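# Push the cart through the door into the yellow bay

## Task

Move the utility cart through the self-closing door into the next room and leave it parked in the yellow bay so that all four of its wheels lie inside the taped outline and none touch the tape. The case of copy paper has to finish in the cart's top tray without any part of it overhanging the tray's edges. Before ending, wait until the door has closed. Either robot or both may be used, but neither may end up fallen or leaning.

## Robot and tools

Robots: two identical Hello Robot Stretch 4 units, r1 and r2. Each has an omni-wheel base, a lift carriage on a vertical mast and one arm that telescopes forward, ending in a wrist (yaw, pitch, roll) and a two-finger gripper. A robot stands roughly 1.6 m tall; its base edge is within 0.23 m of the base origin. The job is already under way, so robots and objects start wherever earlier commands left them. A loose object may occasionally get a short push from outside.

Frames: every robot reports in its own frames. Base frame: origin on the floor under the base centre, x forward, y left, z up, metres. hand_pose (a point between the open fingertips) is given in it and may be slightly off. Odometry frame is the base frame as it was at the start; base_odometry only counts wheel rotation, so slip looks like travel, and heading runs -3.142 to 3.142 rad, left positive. Where the robots sit relative to each other can only be judged from images, lidar_m and wrist_depth_mm.

move: one action. Keys r1 and r2 each carry that robot's part; a robot not named receives nothing new. Always pass blocking: false; the call returns in about half a second while motion continues. cameras picks images (omit or ["all"] for all, [] for none); names: r1_head_camera, r1_head_left_camera, r1_head_right_camera, r1_wrist_camera and the same four for r2. Per robot: base holds one relative command measured from where the base last reported itself: translate_m (metres, forward +, -2 to 2), strafe_m (metres, left +, -2 to 2) or rotate_rad (radians, counter-clockwise +, -3.2 to 3.2); only translate_m plus strafe_m may be combined, giving a straight diagonal with no turn. joints holds absolute targets, not offsets: lift_m 0 to 1.2, arm_m 0 to 0.55, wrist_yaw_rad -1.134 to 4.276 (0 ahead, + left, 3.14 stowed back), wrist_pitch_rad -1.117 to 4.259 (0 level, 1.57 down), wrist_roll_rad -1.117 to 4.259 (+ clockwise seen from behind), gripper_m -0.038 to 0.141 (fingertip gap in metres; negative squeezes tips together). Joint targets past range get clipped and reported; other bad values reject the call. Optional: pace ("slow", "default", "fast", "max"), speeds (per-joint top speed for the wrist joints, lift_m, arm_m, not gripper_m), contact_limits (0 lightest to 1 hardest, default 0.5, for arm_m, lift_m, translate_m, strafe_m, rotate_rad, given only next to that same command; a base limit persists until the next action naming base). {"end_of_arm": "enable_torque"} alone re-powers a wrist or gripper motor that switched off. A new move overrides only the targets it names; everything else keeps going. A move with no action returns the full state and images.

wait: seconds from 0 to 10, optional cameras; returns state and images, and may return early once a commanded robot stops. stop: brakes all running motions and re-brakes slack wheels; check its "stop:" line. zoom_image: camera plus region [x0, y0, x1, y1] in pixels from the top-left, at most 504 by 504. finished_scene: argument scene, the number of the current scene (2); irreversible, so call it only when the cart is parked, the paper case fits in the top tray, and the door is shut.

Results: a "move" line gives each moved robot "done" or its worst status; "as last shown" marks a robot whose state is repeated from earlier; "earlier move" (from wait(0)) reports running moves. Statuses: done (wheels turned the commanded amount, slip included), moving, off_target (rested short, may still push), contact_stop (held back; that part goes slack), time_out (old target dropped), limit_stop_at_own_body, limit_stop_at_tilt (lean over 6 degrees; lift, arm and wheels go slack until it eases), torque_fault. Any stop you did not order, or a refused call, cancels your later move, wait and finished_scene calls in that reply. lidar_m: 12 distances in metres, 30-degree sectors counter-clockwise from straight ahead (1st ahead, 4th left, 7th rear, 10th right); "-" means nothing seen or closer than 0.25 m. wrist_depth_mm: 7 by 7 grid of depths, 100 to 2000 mm. turned_by_wheels versus turned_by_imu differing by over about 0.1 rad across a move means a bump or slip. base_tilt in degrees, forward and right positive, with a few degrees of bias. motor_effort is percent of maximum (peak in brackets); servo_current in mA. on_its_own lists uncommanded behaviour such as slack joints or wheels.

Gripping: command a gap smaller than the object; tighter pulls it toward the wrist. A current rise after closing shows a grip. Avoid squeezing more than about 0.02 under width when the fingers are boxed in.

Self-collision: keep the gripper from hanging over the base with lift below about 0.2 (0.45 if pointing down); avoid tilting up while rolled, and yaw plus pitch below about -1.1; with the wrist stowed back, small tilts or rolls can hit the body.

Safety: robots must never press on each other; a base touching another robot presses hard after millimetres. Two robots given the same drive can differ by about 3 cm per metre, which strains a shared load. Over 1 kg held with arm_m above 0.2 can tip a robot when driving, turning or braking, especially at fast paces; steady pushes with a high gripper or high contact limit also risk tipping. Lift at 0.3 or higher contact limit when raising 2 kg. Base speed falls when the lift is high. Avoid drops, slams, hard hits and releasing moving items. The simulation keeps running between your calls.

Each tool is called in YAML: its name, and indented under it one key for each argument.

## Session

move:
  blocking: false
  cameras: ["all"]

Scene clock: 2786.63 s.
r1.base_odometry: x=-2.495 y=+0.950 heading=-2.448
r1.turned_by_wheels: +0.000
r1.turned_by_imu: +0.000
r1.base_tilt: forward=-1.6 right=+1.3
r1.lidar_m: 1.52 1.48 3.36 1.20 0.35 0.25 0.25 0.25 0.32 0.78 1.13 2.05
r1.base_status: done
r1.joint_positions: lift_m=+0.124 arm_m=+0.000 wrist_yaw_rad=+3.196 wrist_pitch_rad=+0.002 wrist_roll_rad=+0.000 gripper_m=+0.056
r1.joint_status: not commanded
r1.measured_speeds: translate_m=+0.000 strafe_m=+0.000 rotate_rad=+0.000 lift_m=+0.000 arm_m=+0.000 wrist_yaw_rad=+0.000 wrist_pitch_rad=+0.000 wrist_roll_rad=+0.000
r1.motor_effort: lift_m=+19(19) arm_m=+4(4) wheel_0=+4(5) wheel_1=-2(2) wheel_2=+0(0)
r1.servo_current: wrist_yaw_rad=46(65) wrist_pitch_rad=39(52) wrist_roll_rad=59(65) gripper_m=33(46)
r1.contact_limits: strafe_m 0.3
r1.hand_pose: x=-0.1219 y=+0.0716 z=+0.3019 quat_wxyz=(-0.027, -0.001, +0.000, +1.000) (m; r1's base frame)
r1.wrist_depth_mm: - 134 353 353 355 357 345 / - 131 135 353 357 357 353 / - 129 150 355 357 359 355 / 106 135 212 355 357 357 347 / 351 355 357 355 357 359 349 / 353 355 197 357 196 359 362 / - 355 355 156 359 362 364
r2.base_odometry: x=-3.520 y=-3.111 heading=+1.211
r2.turned_by_wheels: +0.000
r2.turned_by_imu: +0.000
r2.base_tilt: forward=-0.6 right=+0.0
r2.lidar_m: 2.02 1.17 0.75 0.35 0.27 0.27 0.32 0.25 0.25 0.25 0.45 3.22
r2.base_status: done
r2.joint_positions: lift_m=+0.662 arm_m=+0.000 wrist_yaw_rad=+0.000 wrist_pitch_rad=+0.002 wrist_roll_rad=+1.569 gripper_m=+0.135
r2.joint_status: all done
r2.measured_speeds: translate_m=+0.000 strafe_m=+0.000 rotate_rad=+0.000 lift_m=+0.000 arm_m=+0.000 wrist_yaw_rad=+0.000 wrist_pitch_rad=+0.000 wrist_roll_rad=+0.000
r2.motor_effort: lift_m=+18(19) arm_m=-4(4) wheel_0=+2(2) wheel_1=+5(5) wheel_2=-3(4)
r2.servo_current: wrist_yaw_rad=33(59) wrist_pitch_rad=46(46) wrist_roll_rad=46(59) gripper_m=46(130)
r2.hand_pose: x=+0.4593 y=-0.0874 z=+0.8397 quat_wxyz=(+0.708, +0.707, +0.001, -0.001) (m; r2's base frame)
r2.wrist_depth_mm: - - - - - 1708 1182 / - - - - - 1756 1160 / - - - - - 1808 1229 / - - - - - 1756 1182 / - - - - - 1708 1229 / - - 217 - - 1430 1205 / - - - 112 - 1921 1182
pictures: r1_head_camera, r1_head_left_camera, r1_head_right_camera, r1_wrist_camera, r2_head_camera, r2_head_left_camera, r2_head_right_camera, r2_wrist_camera
Images, in order (width x height): r1_head_camera 420x560, r1_head_left_camera 420x672, r1_head_right_camera 420x672, r1_wrist_camera 616x392, r2_head_camera 420x560, r2_head_left_camera 420x672, r2_head_right_camera 420x672, r2_wrist_camera 616x392.

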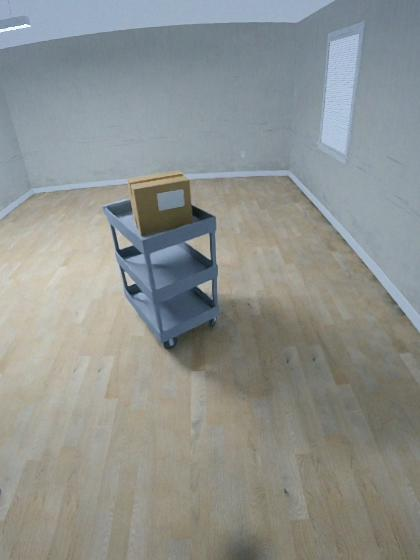

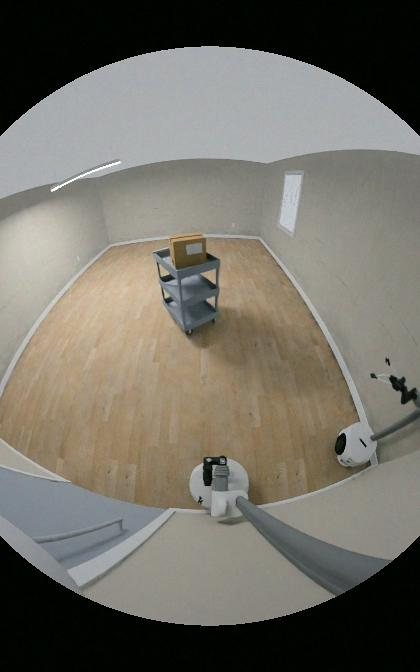

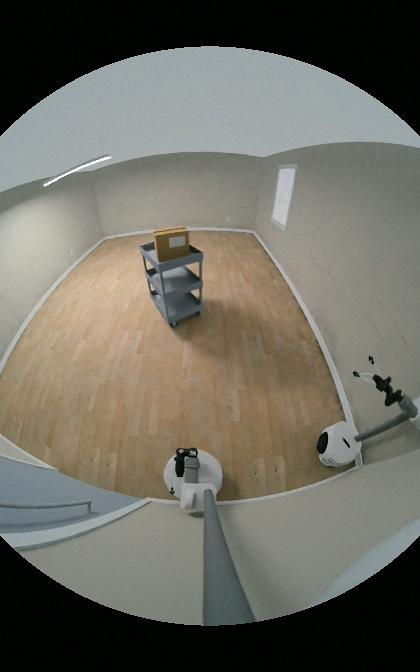

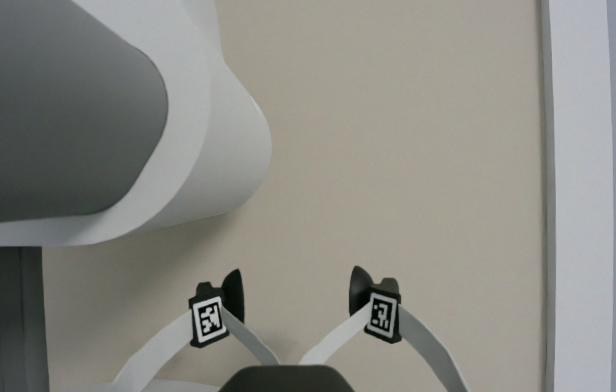

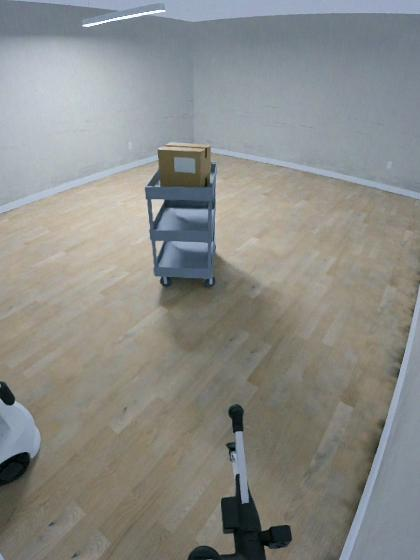

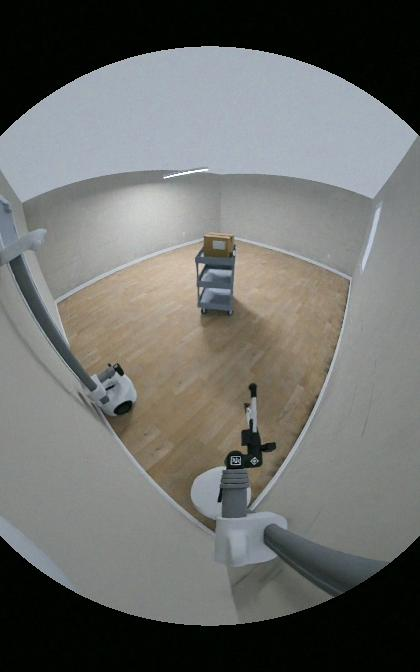

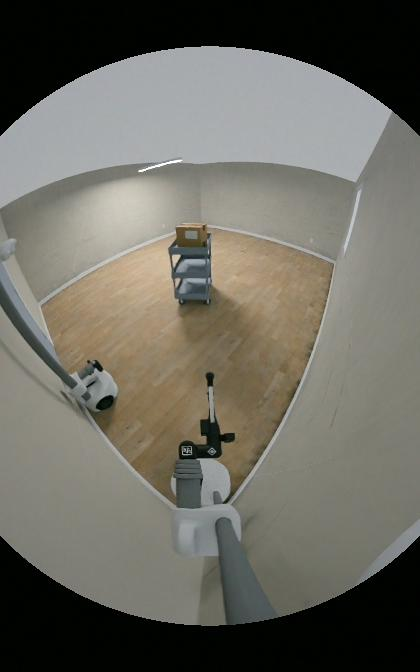

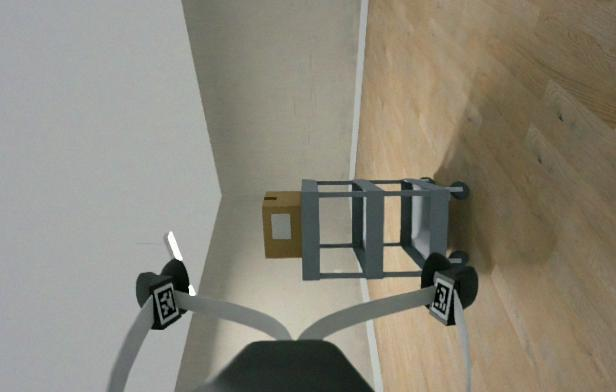

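zoom_image:
  camera: "r1_head_left_camera"
  region: [0, 350, 300, 620]

zoom_image:
  camera: "r1_head_camera"
  region: [60, 140, 260, 360]

zoom_image:
  camera: "r2_head_camera"
  region: [110, 120, 270, 300]

zoom_image:
  camera: "r2_head_left_camera"
  region: [0, 150, 260, 450]

Scaled by 1.680 from the camera's 420x672 image, which has a finer 600x960 frame.

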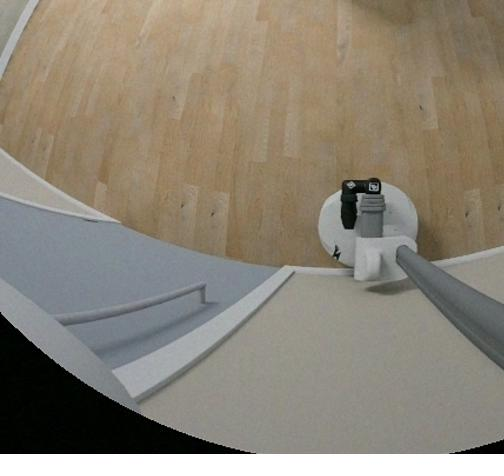

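Scaled by 2.291 from the camera's 420x560 image, which has a finer 600x800 frame.

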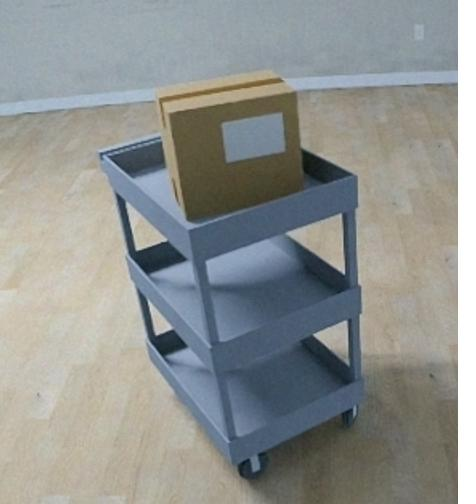

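Scaled by 2.800 from the camera's 420x560 image, which has a finer 1200x1600 frame.

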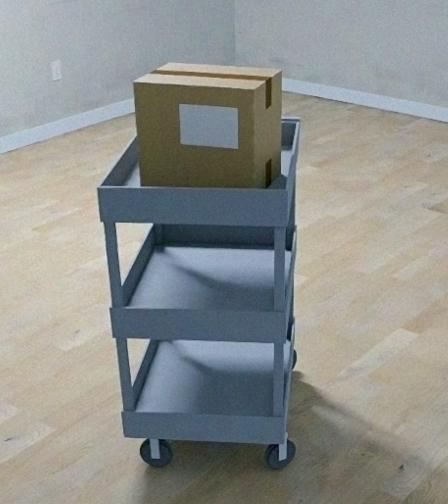

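Scaled by 1.680 from the camera's 420x672 image, which has a finer 600x960 frame.

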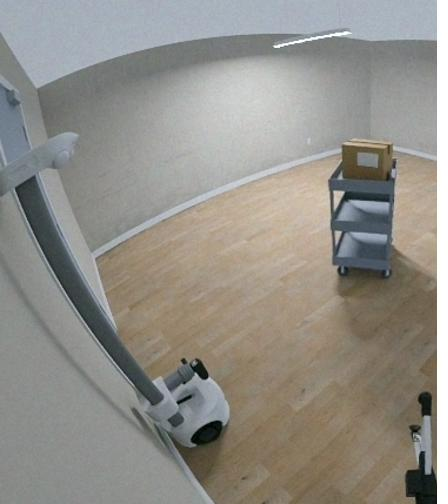

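move:
  blocking: false
  cameras: ["r1_head_camera"]
  r1: {"base": {"translate_m": 0.5}}

wait:
  seconds: 3
  cameras: []

move:
  blocking: false
  cameras: []
  r1: {"base": {"rotate_rad": 1.9}}

wait:
  seconds: 3
  cameras: ["r1_head_camera", "r1_head_left_camera", "r1_head_right_camera"]

Scene clock: 2829.83 s.
move: r1 moving
r1.base_odometry: x=-2.519 y=+0.930 heading=-2.448
r1.turned_by_wheels: +0.000
r1.turned_by_imu: +0.000
r1.base_tilt: forward=-1.6 right=+1.3
r1.lidar_m: 1.45 1.49 3.42 1.26 0.40 0.27 0.25 0.25 0.35 0.88 1.12 2.03
r1.base_status: translate_m moving
r1.joint_positions: lift_m=+0.124 arm_m=+0.000 wrist_yaw_rad=+3.196 wrist_pitch_rad=+0.002 wrist_roll_rad=+0.000 gripper_m=+0.056
r1.joint_status: not commanded
r1.measured_speeds: translate_m=+0.123 strafe_m=+0.001 rotate_rad=-0.006 lift_m=+0.000 arm_m=+0.000 wrist_yaw_rad=+0.000 wrist_pitch_rad=+0.000 wrist_roll_rad=+0.000
r1.motor_effort: lift_m=+19(19) arm_m=+4(4) wheel_0=+7(8) wheel_1=+7(7) wheel_2=-8(9)
r1.servo_current: wrist_yaw_rad=39(65) wrist_pitch_rad=39(46) wrist_roll_rad=52(65) gripper_m=39(46)
r1.hand_pose: x=-0.1219 y=+0.0716 z=+0.3019 quat_wxyz=(-0.027, -0.001, +0.000, +1.000) (m; r1's base frame)
r1.wrist_depth_mm: - 134 379 382 384 384 373 / - 131 134 384 384 384 373 / - 129 149 384 384 387 373 / 110 135 212 382 384 389 375 / 379 382 384 384 387 387 375 / 379 382 195 387 197 389 377 / - 382 384 156 387 392 377
r2.base_odometry: x=-3.520 y=-3.111 heading=+1.211
r2.turned_by_wheels: +0.000
r2.turned_by_imu: +0.000
r2.base_tilt: forward=-0.6 right=+0.0
r2.lidar_m: 2.01 1.14 0.71 0.33 0.27 0.28 0.30 0.25 0.25 0.25 0.47 3.21
r2.base_status: not commanded
r2.joint_positions: lift_m=+0.662 arm_m=+0.000 wrist_yaw_rad=+0.000 wrist_pitch_rad=+0.002 wrist_roll_rad=+1.569 gripper_m=+0.135
r2.joint_status: not commanded
r2.measured_speeds: translate_m=+0.000 strafe_m=+0.000 rotate_rad=+0.000 lift_m=+0.000 arm_m=+0.000 wrist_yaw_rad=+0.000 wrist_pitch_rad=+0.000 wrist_roll_rad=+0.000
r2.motor_effort: lift_m=+18(19) arm_m=-4(4) wheel_0=+2(2) wheel_1=+5(5) wheel_2=-3(4)
r2.servo_current: wrist_yaw_rad=46(52) wrist_pitch_rad=39(46) wrist_roll_rad=46(59) gripper_m=52(59)
r2.hand_pose: x=+0.4593 y=-0.0874 z=+0.8397 quat_wxyz=(+0.708, +0.707, +0.001, -0.001) (m; r2's base frame)
r2.wrist_depth_mm: - - - - - 1661 1182 / - - - - - 1708 1205 / - - - - - 1756 1205 / - - - - - 1808 1205 / - - - - - 1661 1160 / - - 217 - - 1464 1182 / - - - 112 - 1863 1205
pictures: r1_head_camera
Images, in order (width x height): r1_head_camera 420x560.

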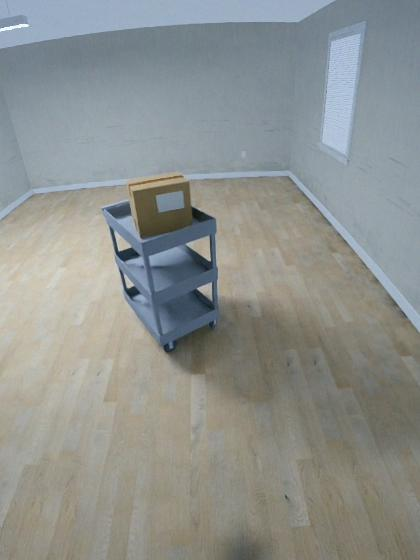

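Scene clock: 2832.47 s.
earlier move: r1 done
r1.base_odometry: x=-2.880 y=+0.630 heading=-2.448
r1.turned_by_wheels: +0.000
r1.turned_by_imu: +0.000
r1.base_tilt: forward=-1.6 right=+1.3
r1.lidar_m: 1.07 1.02 3.39 3.22 1.11 0.76 0.71 0.70 0.97 1.02 1.53 2.01
r1.base_status: done
r1.joint_positions: lift_m=+0.124 arm_m=+0.000 wrist_yaw_rad=+3.196 wrist_pitch_rad=+0.002 wrist_roll_rad=+0.000 gripper_m=+0.056
r1.joint_status: not commanded
r1.measured_speeds: translate_m=+0.000 strafe_m=+0.000 rotate_rad=+0.000 lift_m=+0.000 arm_m=+0.000 wrist_yaw_rad=+0.000 wrist_pitch_rad=+0.000 wrist_roll_rad=+0.000
r1.motor_effort: lift_m=+19(19) arm_m=+4(4) wheel_0=+3(9) wheel_1=+0(8) wheel_2=+0(11)
r1.servo_current: wrist_yaw_rad=59(78) wrist_pitch_rad=46(52) wrist_roll_rad=46(65) gripper_m=39(46)
r1.hand_pose: x=-0.1219 y=+0.0716 z=+0.3019 quat_wxyz=(-0.027, -0.001, +0.000, +1.000) (m; r1's base frame)
r1.wrist_depth_mm: - 134 - - 842 866 - / - 132 134 - 854 - - / - 130 151 - 854 - - / 107 135 200 - 866 854 - / 137 - - - 866 878 - / - - 190 - 194 - - / - 759 293 156 788 - 809
r2.base_odometry: x=-3.520 y=-3.111 heading=+1.211
r2.turned_by_wheels: +0.000
r2.turned_by_imu: +0.000
r2.base_tilt: forward=-0.7 right=+0.0
r2.lidar_m: 2.02 1.08 0.71 0.36 0.26 0.27 0.29 0.25 0.25 0.27 0.44 3.22
r2.base_status: not commanded
r2.joint_positions: lift_m=+0.662 arm_m=+0.000 wrist_yaw_rad=+0.000 wrist_pitch_rad=+0.002 wrist_roll_rad=+1.569 gripper_m=+0.135
r2.joint_status: not commanded
r2.measured_speeds: translate_m=+0.000 strafe_m=+0.000 rotate_rad=+0.000 lift_m=+0.000 arm_m=+0.000 wrist_yaw_rad=+0.000 wrist_pitch_rad=+0.000 wrist_roll_rad=+0.000
r2.motor_effort: lift_m=+18(19) arm_m=-4(5) wheel_0=+2(2) wheel_1=+5(5) wheel_2=-3(4)
r2.servo_current: wrist_yaw_rad=39(59) wrist_pitch_rad=39(46) wrist_roll_rad=46(59) gripper_m=52(59)
r2.hand_pose: x=+0.4593 y=-0.0874 z=+0.8397 quat_wxyz=(+0.708, +0.707, +0.001, -0.001) (m; r2's base frame)
r2.wrist_depth_mm: - - - - - 1708 1160 / - - - - - 1708 1160 / - - - - - 1756 1205 / - - - - - 1756 1229 / - - - - - 1618 1182 / - - 217 - - 1430 1205 / - - - 112 - 1983 1205
wait: 2.63 of 3 s (r1 has come to rest)
pictures: none
No camera images: "cameras" was empty.

Scene clock: 2832.97 s.
move: r1 moving
r1.base_odometry: x=-2.880 y=+0.630 heading=-2.195
r1.turned_by_wheels: +0.252
r1.turned_by_imu: +0.253
r1.base_tilt: forward=-1.6 right=+1.3
r1.lidar_m: 1.03 3.92 3.24 1.69 0.77 0.69 0.71 0.80 1.06 1.01 1.67 2.73
r1.base_status: rotate_rad moving
r1.joint_positions: lift_m=+0.124 arm_m=+0.000 wrist_yaw_rad=+3.196 wrist_pitch_rad=+0.002 wrist_roll_rad=+0.000 gripper_m=+0.056
r1.joint_status: not commanded
r1.measured_speeds: translate_m=+0.000 strafe_m=+0.001 rotate_rad=+0.974 lift_m=+0.000 arm_m=+0.000 wrist_yaw_rad=+0.000 wrist_pitch_rad=+0.000 wrist_roll_rad=+0.000
r1.motor_effort: lift_m=+19(19) arm_m=+4(4) wheel_0=-8(8) wheel_1=-6(7) wheel_2=-7(8)
r1.servo_current: wrist_yaw_rad=39(59) wrist_pitch_rad=39(52) wrist_roll_rad=46(52) gripper_m=39(46)
r1.hand_pose: x=-0.1219 y=+0.0716 z=+0.3019 quat_wxyz=(-0.027, -0.001, +0.000, +1.000) (m; r1's base frame)
r1.wrist_depth_mm: - 134 - - - - - / - 133 134 - - 759 741 / - 130 151 - - 768 750 / 107 135 200 - - 768 750 / 137 - - - - 768 759 / - - 190 - 195 - 759 / - 820 750 156 741 - 750
r2.base_odometry: x=-3.520 y=-3.111 heading=+1.211
r2.turned_by_wheels: +0.000
r2.turned_by_imu: +0.000
r2.base_tilt: forward=-0.7 right=+0.1
r2.lidar_m: 2.02 1.05 0.73 0.36 0.26 0.26 0.32 0.25 0.25 0.27 0.45 5.48
r2.base_status: not commanded
r2.joint_positions: lift_m=+0.662 arm_m=+0.000 wrist_yaw_rad=+0.000 wrist_pitch_rad=+0.002 wrist_roll_rad=+1.569 gripper_m=+0.135
r2.joint_status: not commanded
r2.measured_speeds: translate_m=+0.000 strafe_m=+0.000 rotate_rad=+0.000 lift_m=+0.000 arm_m=+0.000 wrist_yaw_rad=+0.000 wrist_pitch_rad=+0.000 wrist_roll_rad=+0.000
r2.motor_effort: lift_m=+18(19) arm_m=-4(4) wheel_0=+2(2) wheel_1=+5(5) wheel_2=-3(3)
r2.servo_current: wrist_yaw_rad=46(52) wrist_pitch_rad=46(46) wrist_roll_rad=52(52) gripper_m=59(59)
r2.hand_pose: x=+0.4593 y=-0.0874 z=+0.8397 quat_wxyz=(+0.708, +0.707, +0.001, -0.001) (m; r2's base frame)
r2.wrist_depth_mm: - - - - - 1661 1182 / - - - - - 1756 1205 / - - - - - 1808 1205 / - - - - - 1756 1205 / - - - - - 1618 1182 / - - 217 - - 1430 1205 / - - - 112 - 1921 1205
pictures: none
No camera images: "cameras" was empty.

Scene clock: 2834.70 s.
earlier move: r1 done
r1.base_odometry: x=-2.880 y=+0.630 heading=-0.548
r1.turned_by_wheels: +1.647
r1.turned_by_imu: +1.656
r1.base_tilt: forward=-1.5 right=+1.3
r1.lidar_m: 1.48 0.79 0.71 0.70 0.81 0.97 1.48 1.76 1.20 1.03 3.78 3.19
r1.base_status: done
r1.joint_positions: lift_m=+0.124 arm_m=+0.000 wrist_yaw_rad=+3.196 wrist_pitch_rad=+0.002 wrist_roll_rad=+0.000 gripper_m=+0.056
r1.joint_status: not commanded
r1.measured_speeds: translate_m=+0.000 strafe_m=+0.000 rotate_rad=+0.000 lift_m=+0.000 arm_m=+0.000 wrist_yaw_rad=+0.000 wrist_pitch_rad=+0.000 wrist_roll_rad=+0.000
r1.motor_effort: lift_m=+19(19) arm_m=+4(4) wheel_0=-1(10) wheel_1=-1(9) wheel_2=-2(8)
r1.servo_current: wrist_yaw_rad=52(65) wrist_pitch_rad=39(52) wrist_roll_rad=65(65) gripper_m=39(52)
r1.hand_pose: x=-0.1218 y=+0.0716 z=+0.3019 quat_wxyz=(-0.027, -0.001, +0.000, +1.000) (m; r1's base frame)
r1.wrist_depth_mm: - 135 - - - 1255 1255 / - 135 135 - - 1308 - / - 132 173 - - 1281 1366 / 110 136 204 - - 1308 1397 / 137 - - - - 1078 991 / 1229 1229 196 1205 196 1060 991 / - 809 759 798 798 - 809
r2.base_odometry: x=-3.520 y=-3.111 heading=+1.211
r2.turned_by_wheels: +0.000
r2.turned_by_imu: +0.000
r2.base_tilt: forward=-0.7 right=+0.1
r2.lidar_m: 2.03 1.06 0.72 0.33 0.28 0.28 0.30 0.25 0.25 0.26 0.42 5.48
r2.base_status: not commanded
r2.joint_positions: lift_m=+0.662 arm_m=+0.000 wrist_yaw_rad=+0.000 wrist_pitch_rad=+0.002 wrist_roll_rad=+1.569 gripper_m=+0.135
r2.joint_status: not commanded
r2.measured_speeds: translate_m=+0.000 strafe_m=+0.000 rotate_rad=+0.000 lift_m=+0.000 arm_m=+0.000 wrist_yaw_rad=+0.000 wrist_pitch_rad=+0.000 wrist_roll_rad=+0.000
r2.motor_effort: lift_m=+18(19) arm_m=-4(4) wheel_0=+2(2) wheel_1=+5(5) wheel_2=-3(4)
r2.servo_current: wrist_yaw_rad=46(59) wrist_pitch_rad=39(46) wrist_roll_rad=46(59) gripper_m=46(59)
r2.hand_pose: x=+0.4593 y=-0.0874 z=+0.8397 quat_wxyz=(+0.708, +0.707, +0.001, -0.001) (m; r2's base frame)
r2.wrist_depth_mm: - - - - - 1708 1182 / - - - - - 1708 1182 / - - - - - 1708 1182 / - - - - - 1756 1205 / - - - - - 1618 1182 / - - 218 - - 1464 1205 / - - - 112 - 1921 1205
wait: 1.73 of 3 s (r1 has come to rest)
pictures: r1_head_camera, r1_head_left_camera, r1_head_right_camera
Images, in order (width x height): r1_head_camera 420x560, r1_head_left_camera 420x672, r1_head_right_camera 420x672.

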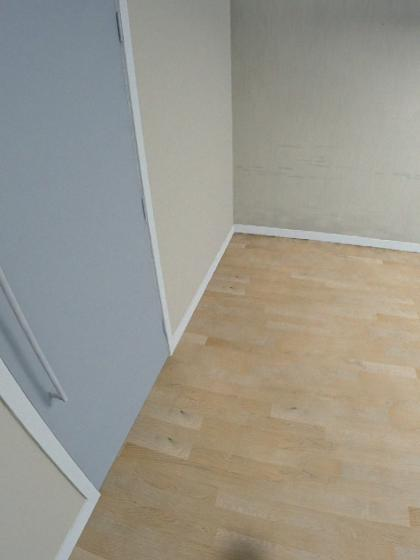

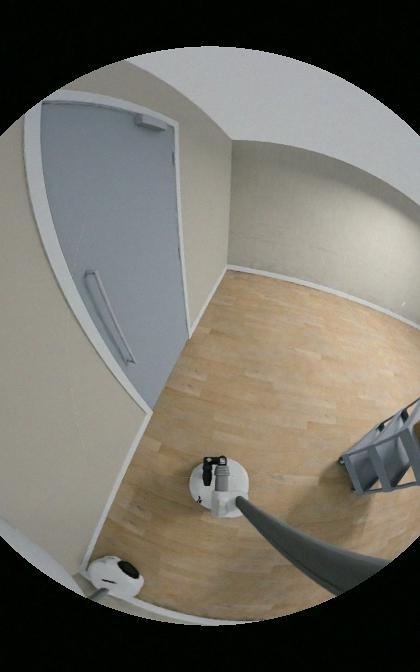

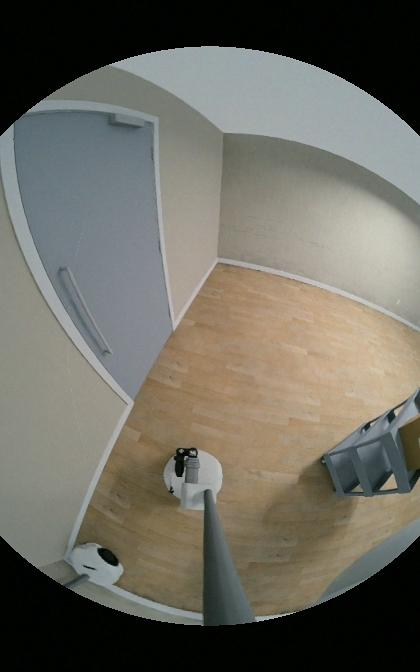

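zoom_image:
  camera: "r2_head_camera"
  region: [145, 225, 225, 295]

zoom_image:
  camera: "r2_head_camera"
  region: [140, 140, 230, 215]

zoom_image:
  camera: "r1_head_left_camera"
  region: [20, 80, 260, 420]

zoom_image:
  camera: "r1_head_left_camera"
  region: [320, 380, 420, 520]

This scene's latest camera images include none from r2_head_camera. They are from: r1_head_camera, r1_head_left_camera, r1_head_right_camera. r2_head_camera's image comes with the result of a call that names it in "cameras".

This scene's latest camera images include none from r2_head_camera. They are from: r1_head_camera, r1_head_left_camera, r1_head_right_camera. r2_head_camera's image comes with the result of a call that names it in "cameras".

Scaled by 1.482 from the camera's 420x672 image, which has a finer 600x960 frame.

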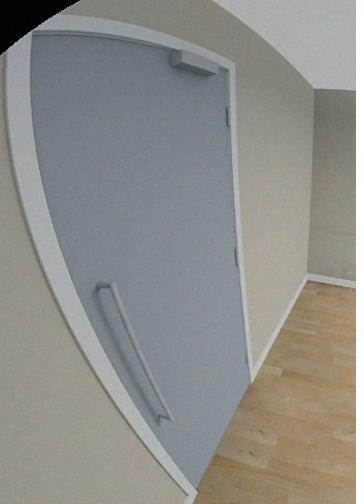

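Scaled by 3.600 from the camera's 420x672 image, which has a finer 600x960 frame.

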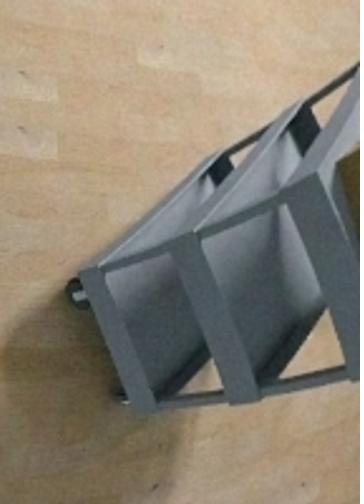

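move:
  blocking: false
  cameras: ["r2_head_camera"]
  r1: {"base": {"translate_m": 0.60, "strafe_m": -0.43}, "joints": {"lift_m": 0.6}}
  r2: {"base": {"translate_m": 0.75, "strafe_m": -0.9}}

zoom_image:
  camera: "r2_head_camera"
  region: [145, 225, 225, 295]

zoom_image:
  camera: "r2_head_camera"
  region: [140, 140, 230, 215]

wait:
  seconds: 4
  cameras: []

Scene clock: 3043.93 s.
move: r1 moving; r2 moving
r1.base_odometry: x=-2.866 y=+0.598 heading=-0.548
r1.turned_by_wheels: +0.000
r1.turned_by_imu: +0.000
r1.base_tilt: forward=-1.6 right=+1.3
r1.lidar_m: 1.49 0.80 0.73 0.72 0.84 1.04 1.03 1.76 1.18 1.00 3.70 3.21
r1.base_status: translate_m moving; strafe_m moving
r1.joint_positions: lift_m=+0.162 arm_m=+0.000 wrist_yaw_rad=+3.196 wrist_pitch_rad=+0.002 wrist_roll_rad=+0.000 gripper_m=+0.056
r1.joint_status: lift_m moving
r1.measured_speeds: translate_m=+0.107 strafe_m=-0.077 rotate_rad=+0.001 lift_m=+0.146 arm_m=+0.000 wrist_yaw_rad=+0.000 wrist_pitch_rad=+0.000 wrist_roll_rad=+0.000
r1.motor_effort: lift_m=+26(27) arm_m=+4(4) wheel_0=+9(9) wheel_1=-2(5) wheel_2=-8(10)
r1.servo_current: wrist_yaw_rad=59(65) wrist_pitch_rad=46(52) wrist_roll_rad=46(59) gripper_m=46(46)
r1.hand_pose: x=-0.1218 y=+0.0716 z=+0.3395 quat_wxyz=(-0.027, -0.001, +0.000, +1.000) (m; r1's base frame)
r1.wrist_depth_mm: - 135 - - - 1182 1281 / - 135 135 - - - 1366 / - 132 173 - - - 1430 / 109 136 204 - - - 1397 / 137 1863 - - - 1138 1060 / 1336 1336 197 1281 195 1098 1025 / - 831 820 866 854 - 866
r2.base_odometry: x=-3.490 y=-3.101 heading=+1.210
r2.turned_by_wheels: -0.001
r2.turned_by_imu: +0.000
r2.base_tilt: forward=-0.7 right=+0.0
r2.lidar_m: 1.99 1.11 0.83 0.37 0.30 0.30 0.30 0.25 0.25 0.25 0.44 3.21
r2.base_status: translate_m moving; strafe_m moving
r2.joint_positions: lift_m=+0.662 arm_m=+0.000 wrist_yaw_rad=+0.000 wrist_pitch_rad=+0.002 wrist_roll_rad=+1.569 gripper_m=+0.135
r2.joint_status: not commanded
r2.measured_speeds: translate_m=+0.079 strafe_m=-0.095 rotate_rad=+0.006 lift_m=+0.000 arm_m=+0.000 wrist_yaw_rad=+0.000 wrist_pitch_rad=+0.000 wrist_roll_rad=+0.000
r2.motor_effort: lift_m=+18(18) arm_m=-4(4) wheel_0=+10(13) wheel_1=-6(9) wheel_2=-12(12)
r2.servo_current: wrist_yaw_rad=46(59) wrist_pitch_rad=39(46) wrist_roll_rad=39(65) gripper_m=52(59)
r2.hand_pose: x=+0.4593 y=-0.0874 z=+0.8397 quat_wxyz=(+0.708, +0.707, +0.001, -0.001) (m; r2's base frame)
r2.wrist_depth_mm: - - - - - 1708 1182 / - - - - - 1708 1182 / - - - - - 1756 1205 / - - - - - 1756 1205 / - - - - - 1618 1205 / - - 217 - - 1430 1205 / - - - 112 - 1863 1182
pictures: r2_head_camera
Images, in order (width x height): r2_head_camera 420x560.

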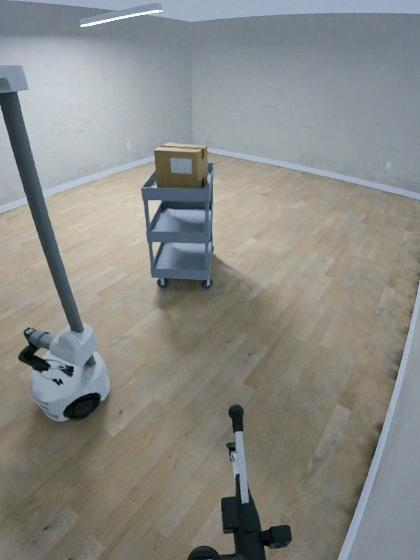

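Scaled by 6.300 from the camera's 420x560 image, which has a finer 1200x1600 frame.

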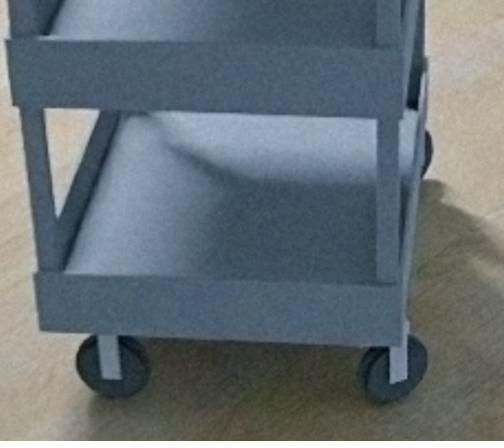

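Scaled by 5.600 from the camera's 420x560 image, which has a finer 1200x1600 frame.

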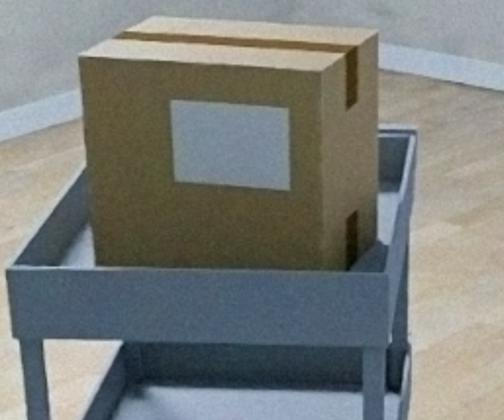

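Scene clock: 3046.33 s.
earlier move: r1 moving; r2 contact_stop
r1.base_odometry: x=-2.614 y=+0.004 heading=-0.548
r1.turned_by_wheels: +0.000
r1.turned_by_imu: -0.002
r1.base_tilt: forward=-1.6 right=+1.3
r1.lidar_m: 1.98 1.13 0.93 0.89 1.08 1.71 1.76 1.04 0.80 1.18 3.03 2.61
r1.base_status: translate_m moving; strafe_m moving
r1.joint_positions: lift_m=+0.600 arm_m=+0.000 wrist_yaw_rad=+3.196 wrist_pitch_rad=+0.002 wrist_roll_rad=+0.000 gripper_m=+0.056
r1.joint_status: all done
r1.measured_speeds: translate_m=+0.148 strafe_m=-0.105 rotate_rad=+0.000 lift_m=+0.000 arm_m=+0.000 wrist_yaw_rad=+0.000 wrist_pitch_rad=+0.000 wrist_roll_rad=+0.000
r1.motor_effort: lift_m=+24(28) arm_m=+4(4) wheel_0=+3(12) wheel_1=-1(6) wheel_2=+0(10)
r1.servo_current: wrist_yaw_rad=52(65) wrist_pitch_rad=33(52) wrist_roll_rad=46(65) gripper_m=39(46)
r1.hand_pose: x=-0.1218 y=+0.0716 z=+0.7772 quat_wxyz=(-0.027, -0.001, +0.000, +1.000) (m; r1's base frame)
r1.wrist_depth_mm: - 135 - - - - - / - 135 145 - - - 1921 / - 132 173 - - - 1921 / 109 135 220 - - - 1921 / 137 - - - - - 1921 / - - 196 - 196 - 1921 / - 1756 1756 1863 1863 1756 1756
r2.base_odometry: x=-3.117 y=-2.939 heading=+1.152
r2.turned_by_wheels: -0.058
r2.turned_by_imu: -0.050
r2.base_tilt: forward=-0.7 right=+0.1
r2.lidar_m: 1.74 1.72 1.68 0.94 0.72 0.60 0.26 0.25 - 0.25 0.34 1.42
r2.base_status: translate_m contact_stop (by the wheels' count: +0.305 of +0.750); strafe_m contact_stop (by the wheels' count: -0.315 of -0.900)
r2.joint_positions: lift_m=+0.662 arm_m=+0.000 wrist_yaw_rad=+0.000 wrist_pitch_rad=+0.002 wrist_roll_rad=+1.569 gripper_m=+0.135
r2.joint_status: not commanded
r2.measured_speeds: translate_m=+0.000 strafe_m=+0.000 rotate_rad=+0.000 lift_m=+0.000 arm_m=+0.000 wrist_yaw_rad=+0.000 wrist_pitch_rad=+0.000 wrist_roll_rad=+0.000
r2.on_its_own: the wheels are slack since a contact_stop
r2.motor_effort: lift_m=+18(19) arm_m=-4(4) wheel_0=+0(26) wheel_1=+0(30) wheel_2=+0(13)
r2.servo_current: wrist_yaw_rad=46(59) wrist_pitch_rad=46(46) wrist_roll_rad=46(65) gripper_m=52(59)
r2.hand_pose: x=+0.4593 y=-0.0874 z=+0.8397 quat_wxyz=(+0.708, +0.707, +0.001, -0.001) (m; r2's base frame)
r2.wrist_depth_mm: - - - - - 1661 1182 / - - - - - 1708 1182 / - - - - - 1756 1205 / - - - - - 1863 1205 / - - - - - 1661 1205 / - - 218 1661 1537 1430 1205 / - - - 112 - 1576 1182
wait: 2.40 of 4 s (r2 has come to rest)
pictures: none
No camera images: "cameras" was empty.

move:
  blocking: false
  cameras: ["r1_head_camera", "r1_head_left_camera"]
  r1: {"base": {"rotate_rad": 1.283}, "joints": {"wrist_yaw_rad": 0.0}}
  r2: {"base": {"translate_m": 1.54, "strafe_m": -0.26}}

wait:
  seconds: 3
  cameras: ["r1_head_camera", "r1_head_left_camera", "r1_head_right_camera", "r1_wrist_camera"]

Scene clock: 3074.73 s.
earlier move: r1 done
move: r1 moving; r2 moving
r1.base_odometry: x=-2.592 y=-0.050 heading=-0.295
r1.turned_by_wheels: +0.253
r1.turned_by_imu: +0.253
r1.base_tilt: forward=-1.6 right=+1.2
r1.lidar_m: 1.43 1.01 0.91 0.98 1.42 1.76 2.28 0.79 0.90 3.73 2.63 2.53
r1.base_status: rotate_rad moving
r1.joint_positions: lift_m=+0.600 arm_m=+0.000 wrist_yaw_rad=+2.607 wrist_pitch_rad=+0.002 wrist_roll_rad=+0.000 gripper_m=+0.056
r1.joint_status: wrist_yaw_rad moving
r1.measured_speeds: translate_m=+0.000 strafe_m=+0.001 rotate_rad=+0.971 lift_m=+0.000 arm_m=+0.000 wrist_yaw_rad=-1.820 wrist_pitch_rad=+0.000 wrist_roll_rad=+0.000
r1.motor_effort: lift_m=+24(24) arm_m=+4(4) wheel_0=-8(9) wheel_1=-7(8) wheel_2=-6(8)
r1.servo_current: wrist_yaw_rad=98(130) wrist_pitch_rad=39(52) wrist_roll_rad=52(52) gripper_m=39(52)
r1.hand_pose: x=-0.0328 y=+0.2221 z=+0.7772 quat_wxyz=(+0.264, -0.001, +0.000, +0.965) (m; r1's base frame)
r1.wrist_depth_mm: - - - - - - - / - - - - - - - / - - - - - - - / - - - - - - - / - - - - - - - / - - 196 - 196 - - / - 1756 1808 1863 1863 - -
r2.base_odometry: x=-3.099 y=-2.913 heading=+1.152
r2.turned_by_wheels: +0.000
r2.turned_by_imu: +0.001
r2.base_tilt: forward=-0.7 right=+0.1
r2.lidar_m: 1.72 1.75 1.73 0.95 0.74 0.64 0.30 0.25 0.25 0.25 0.36 1.60
r2.base_status: translate_m moving; strafe_m moving
r2.joint_positions: lift_m=+0.662 arm_m=+0.000 wrist_yaw_rad=+0.000 wrist_pitch_rad=+0.002 wrist_roll_rad=+1.569 gripper_m=+0.135
r2.joint_status: not commanded
r2.measured_speeds: translate_m=+0.121 strafe_m=-0.022 rotate_rad=-0.002 lift_m=+0.000 arm_m=+0.000 wrist_yaw_rad=+0.000 wrist_pitch_rad=+0.000 wrist_roll_rad=+0.000
r2.motor_effort: lift_m=+18(19) arm_m=-4(4) wheel_0=+8(11) wheel_1=+6(8) wheel_2=-12(12)
r2.servo_current: wrist_yaw_rad=39(52) wrist_pitch_rad=39(46) wrist_roll_rad=39(65) gripper_m=46(52)
r2.hand_pose: x=+0.4593 y=-0.0874 z=+0.8397 quat_wxyz=(+0.708, +0.707, +0.001, -0.001) (m; r2's base frame)
r2.wrist_depth_mm: - - - - - 1661 1182 / - - - - - 1756 1205 / - - - - - 1808 1205 / - - - - - 1756 1182 / - - - - - 1618 1205 / - - 217 1661 1576 1397 1205 / - - - 112 - 1576 1182
pictures: r1_head_camera, r1_head_left_camera
Images, in order (width x height): r1_head_camera 420x560, r1_head_left_camera 420x672.

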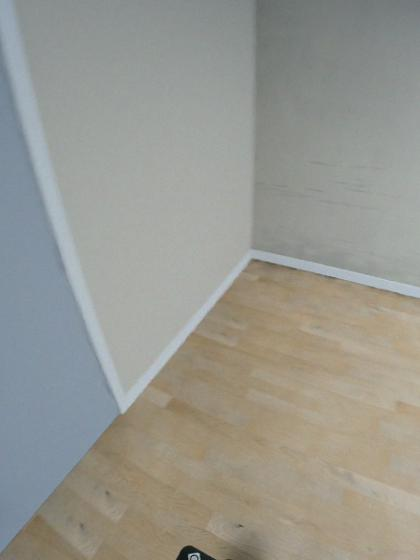

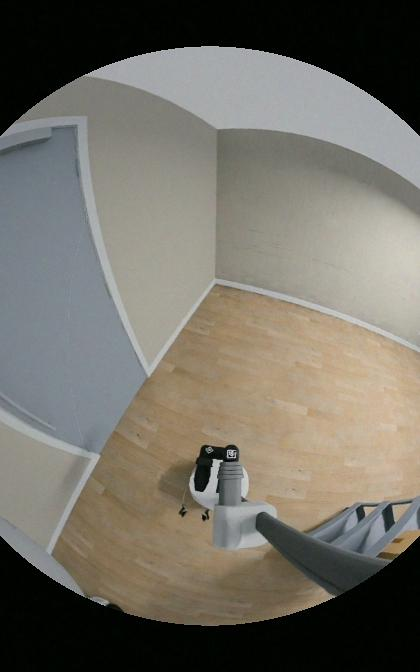

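Scene clock: 3076.73 s.
earlier move: r1 done; r2 moving
r1.base_odometry: x=-2.592 y=-0.050 heading=+0.734
r1.turned_by_wheels: +1.030
r1.turned_by_imu: +1.036
r1.base_tilt: forward=-1.6 right=+1.3
r1.lidar_m: 0.93 0.99 1.36 1.50 1.59 0.78 0.86 3.79 2.70 2.54 1.46 1.00
r1.base_status: done
r1.joint_positions: lift_m=+0.600 arm_m=+0.000 wrist_yaw_rad=+0.003 wrist_pitch_rad=+0.002 wrist_roll_rad=+0.000 gripper_m=+0.056
r1.joint_status: all done
r1.measured_speeds: translate_m=+0.000 strafe_m=+0.000 rotate_rad=+0.000 lift_m=+0.000 arm_m=+0.000 wrist_yaw_rad=+0.000 wrist_pitch_rad=+0.000 wrist_roll_rad=+0.000
r1.motor_effort: lift_m=+24(24) arm_m=+4(4) wheel_0=-3(9) wheel_1=-1(8) wheel_2=-1(8)
r1.servo_current: wrist_yaw_rad=46(130) wrist_pitch_rad=39(52) wrist_roll_rad=59(72) gripper_m=39(52)
r1.hand_pose: x=+0.4595 y=-0.0867 z=+0.7772 quat_wxyz=(+1.000, +0.000, +0.001, +0.001) (m; r1's base frame)
r1.wrist_depth_mm: 741 - - - - - 809 / 741 750 - - - - 798 / 750 741 - - - - 809 / 750 - - - - - 820 / 741 - - - - - 820 / 741 - 190 - 195 - 820 / 741 159 - - - - 831
r2.base_odometry: x=-2.800 y=-2.462 heading=+1.152
r2.turned_by_wheels: +0.000
r2.turned_by_imu: +0.000
r2.base_tilt: forward=-0.7 right=+0.0
r2.lidar_m: 1.41 1.22 1.49 1.57 1.23 1.19 0.60 0.45 0.44 0.51 0.74 4.17
r2.base_status: translate_m moving; strafe_m moving
r2.joint_positions: lift_m=+0.662 arm_m=+0.000 wrist_yaw_rad=+0.000 wrist_pitch_rad=+0.002 wrist_roll_rad=+1.569 gripper_m=+0.135
r2.joint_status: not commanded
r2.measured_speeds: translate_m=+0.295 strafe_m=-0.050 rotate_rad=-0.004 lift_m=+0.000 arm_m=+0.000 wrist_yaw_rad=+0.000 wrist_pitch_rad=+0.000 wrist_roll_rad=+0.000
r2.motor_effort: lift_m=+18(19) arm_m=-4(4) wheel_0=+5(12) wheel_1=+5(8) wheel_2=-8(14)
r2.servo_current: wrist_yaw_rad=52(59) wrist_pitch_rad=39(46) wrist_roll_rad=59(65) gripper_m=52(59)
r2.hand_pose: x=+0.4593 y=-0.0874 z=+0.8397 quat_wxyz=(+0.708, +0.707, +0.001, -0.001) (m; r2's base frame)
r2.wrist_depth_mm: - - - - - 1756 1182 / - - - - - 1708 1205 / - - - - - 1756 1205 / - - - - - 1808 1205 / - - - - - 1618 1205 / - - 216 - - 1464 1205 / - - - 112 1118 1618 1182
wait: 2.00 of 3 s (r1 has come to rest)
pictures: r1_head_camera, r1_head_left_camera, r1_head_right_camera, r1_wrist_camera
Images, in order (width x height): r1_head_camera 420x560, r1_head_left_camera 420x672, r1_head_right_camera 420x672, r1_wrist_camera 616x392.

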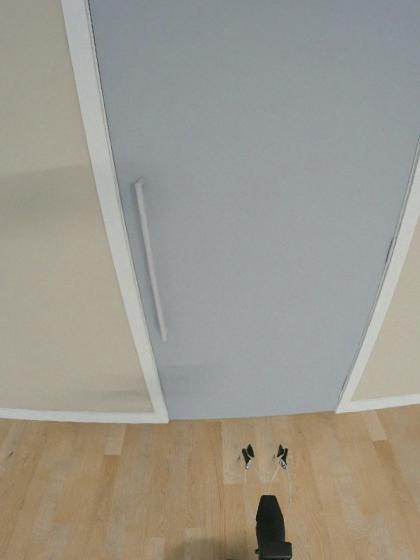

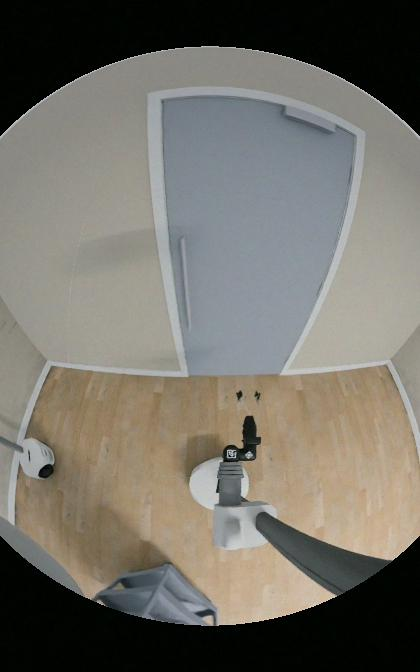

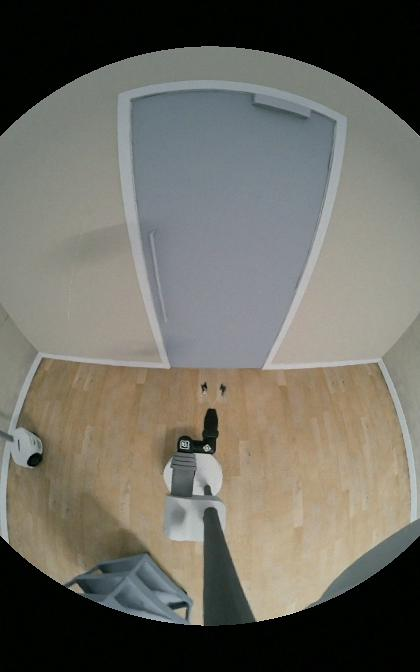

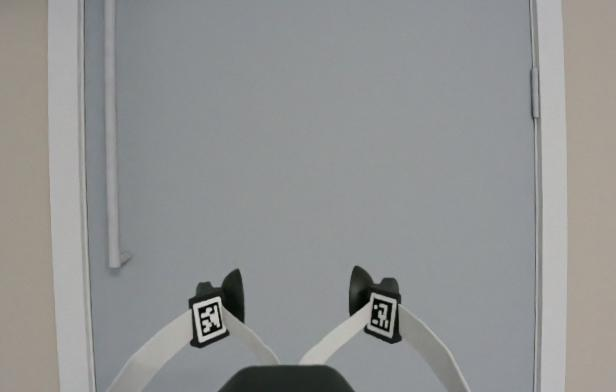

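move:
  blocking: false
  cameras: []
  r1: {"base": {"rotate_rad": 0.06}, "joints": {"lift_m": 0.65, "gripper_m": 0.10}}

wait:
  seconds: 2
  cameras: ["r1_wrist_camera", "r1_head_camera", "r2_head_camera"]

Scene clock: 3110.80 s.
earlier move: r2 done
move: r1 moving
r1.base_odometry: x=-2.591 y=-0.050 heading=+0.794
r1.turned_by_wheels: +0.059
r1.turned_by_imu: +0.059
r1.base_tilt: forward=-1.6 right=+1.3
r1.lidar_m: 0.93 1.00 1.43 2.15 1.47 0.78 0.88 3.58 2.65 2.53 1.38 1.00
r1.base_status: rotate_rad moving
r1.joint_positions: lift_m=+0.635 arm_m=+0.000 wrist_yaw_rad=+0.002 wrist_pitch_rad=+0.002 wrist_roll_rad=+0.000 gripper_m=+0.075
r1.joint_status: lift_m moving; gripper_m moving
r1.measured_speeds: translate_m=+0.000 strafe_m=+0.000 rotate_rad=+0.000 lift_m=+0.099 arm_m=+0.000 wrist_yaw_rad=+0.000 wrist_pitch_rad=+0.000 wrist_roll_rad=+0.000
r1.motor_effort: lift_m=+25(26) arm_m=+4(4) wheel_0=-3(6) wheel_1=+0(7) wheel_2=-2(5)
r1.servo_current: wrist_yaw_rad=52(65) wrist_pitch_rad=39(46) wrist_roll_rad=46(59) gripper_m=78(78)
r1.hand_pose: x=+0.4595 y=-0.0867 z=+0.8125 quat_wxyz=(+1.000, +0.000, +0.001, +0.001) (m; r1's base frame)
r1.wrist_depth_mm: - 759 - - - - - / - 778 - - - - - / - 778 - - - - - / - 778 - - - - - / - 768 - - - - - / - 768 194 - 195 - - / - 768 - - - - -
r2.base_odometry: x=-2.253 y=-1.638 heading=+1.152
r2.turned_by_wheels: +0.000
r2.turned_by_imu: +0.002
r2.base_tilt: forward=-0.6 right=+0.1
r2.lidar_m: 3.96 0.74 0.54 0.89 2.10 2.09 1.15 0.91 0.88 0.96 1.48 3.66
r2.base_status: done
r2.joint_positions: lift_m=+0.662 arm_m=+0.000 wrist_yaw_rad=+0.000 wrist_pitch_rad=+0.002 wrist_roll_rad=+1.569 gripper_m=+0.135
r2.joint_status: not commanded
r2.measured_speeds: translate_m=+0.000 strafe_m=+0.000 rotate_rad=+0.000 lift_m=+0.000 arm_m=+0.000 wrist_yaw_rad=+0.000 wrist_pitch_rad=+0.000 wrist_roll_rad=+0.000
r2.motor_effort: lift_m=+18(19) arm_m=-4(4) wheel_0=+4(4) wheel_1=+4(5) wheel_2=-4(5)
r2.servo_current: wrist_yaw_rad=46(52) wrist_pitch_rad=46(46) wrist_roll_rad=59(59) gripper_m=46(59)
r2.hand_pose: x=+0.4593 y=-0.0874 z=+0.8397 quat_wxyz=(+0.708, +0.707, +0.001, -0.001) (m; r2's base frame)
r2.wrist_depth_mm: - - - - - 1756 1182 / - - - - - 1708 1205 / - - - - - 1708 1205 / - - - - - 1808 1229 / - - - - - 1661 1229 / - - 217 - - 1430 1182 / - - - 112 - 1921 1205
pictures: none
No camera images: "cameras" was empty.

Scene clock: 3111.60 s.
earlier move: r1 done
r1.base_odometry: x=-2.591 y=-0.050 heading=+0.794
r1.turned_by_wheels: +0.000
r1.turned_by_imu: +0.000
r1.base_tilt: forward=-1.6 right=+1.3
r1.lidar_m: 0.93 1.03 1.42 2.17 1.46 0.76 0.89 3.61 2.65 2.54 1.41 1.00
r1.base_status: done
r1.joint_positions: lift_m=+0.650 arm_m=+0.000 wrist_yaw_rad=+0.002 wrist_pitch_rad=+0.002 wrist_roll_rad=+0.000 gripper_m=+0.100
r1.joint_status: all done
r1.measured_speeds: translate_m=+0.000 strafe_m=+0.000 rotate_rad=+0.000 lift_m=+0.000 arm_m=+0.000 wrist_yaw_rad=+0.000 wrist_pitch_rad=+0.000 wrist_roll_rad=+0.000
r1.motor_effort: lift_m=+24(26) arm_m=+4(4) wheel_0=-4(6) wheel_1=-2(7) wheel_2=-2(5)
r1.servo_current: wrist_yaw_rad=33(72) wrist_pitch_rad=39(46) wrist_roll_rad=65(65) gripper_m=39(78)
r1.hand_pose: x=+0.4595 y=-0.0867 z=+0.8272 quat_wxyz=(+1.000, +0.000, +0.001, +0.001) (m; r1's base frame)
r1.wrist_depth_mm: - 759 - - - - - / - 768 - - - - - / - 778 - - - - - / - 778 - - - - - / - 768 - - - - - / - 778 192 - 189 - - / - - - - - - -
r2.base_odometry: x=-2.253 y=-1.638 heading=+1.152
r2.turned_by_wheels: +0.000
r2.turned_by_imu: +0.000
r2.base_tilt: forward=-0.6 right=+0.0
r2.lidar_m: 3.92 0.73 0.55 0.87 2.13 2.09 1.17 0.91 0.86 0.97 1.47 3.66
r2.base_status: done
r2.joint_positions: lift_m=+0.662 arm_m=+0.000 wrist_yaw_rad=+0.000 wrist_pitch_rad=+0.002 wrist_roll_rad=+1.569 gripper_m=+0.135
r2.joint_status: not commanded
r2.measured_speeds: translate_m=+0.000 strafe_m=+0.000 rotate_rad=+0.000 lift_m=+0.000 arm_m=+0.000 wrist_yaw_rad=+0.000 wrist_pitch_rad=+0.000 wrist_roll_rad=+0.000
r2.motor_effort: lift_m=+18(19) arm_m=-4(4) wheel_0=+4(4) wheel_1=+5(5) wheel_2=-4(5)
r2.servo_current: wrist_yaw_rad=52(52) wrist_pitch_rad=46(46) wrist_roll_rad=52(59) gripper_m=52(59)
r2.hand_pose: x=+0.4593 y=-0.0874 z=+0.8397 quat_wxyz=(+0.708, +0.707, +0.001, -0.001) (m; r2's base frame)
r2.wrist_depth_mm: - - - - - 1756 1160 / - - - - - 1756 1182 / - - - - - 1756 1205 / - - - - - 1756 1205 / - - - - - 1661 1205 / - - 218 - - 1397 1229 / - - - 112 - 1921 1205
wait: 0.80 of 2 s (r1 has come to rest)
pictures: r1_head_camera, r1_wrist_camera, r2_head_camera
Images, in order (width x height): r1_head_camera 420x560, r1_wrist_camera 616x392, r2_head_camera 420x560.

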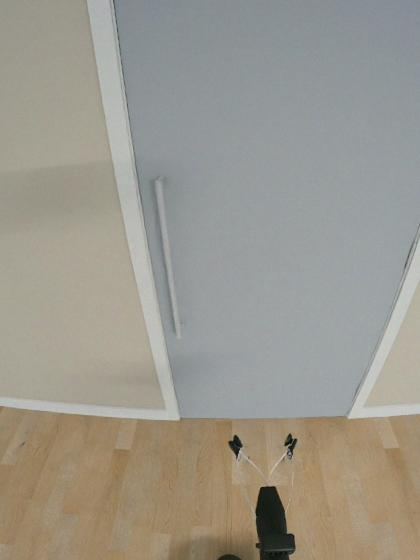

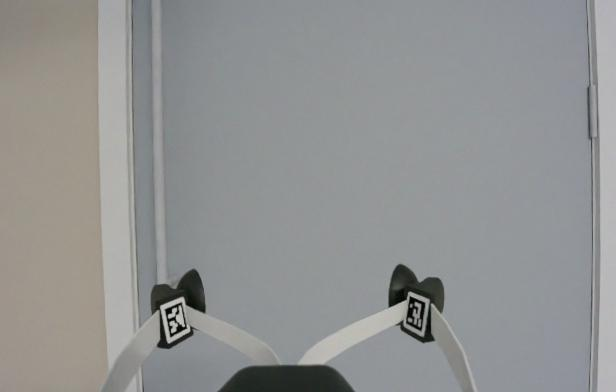

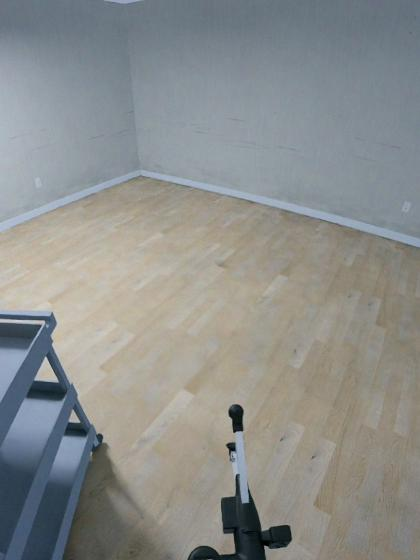

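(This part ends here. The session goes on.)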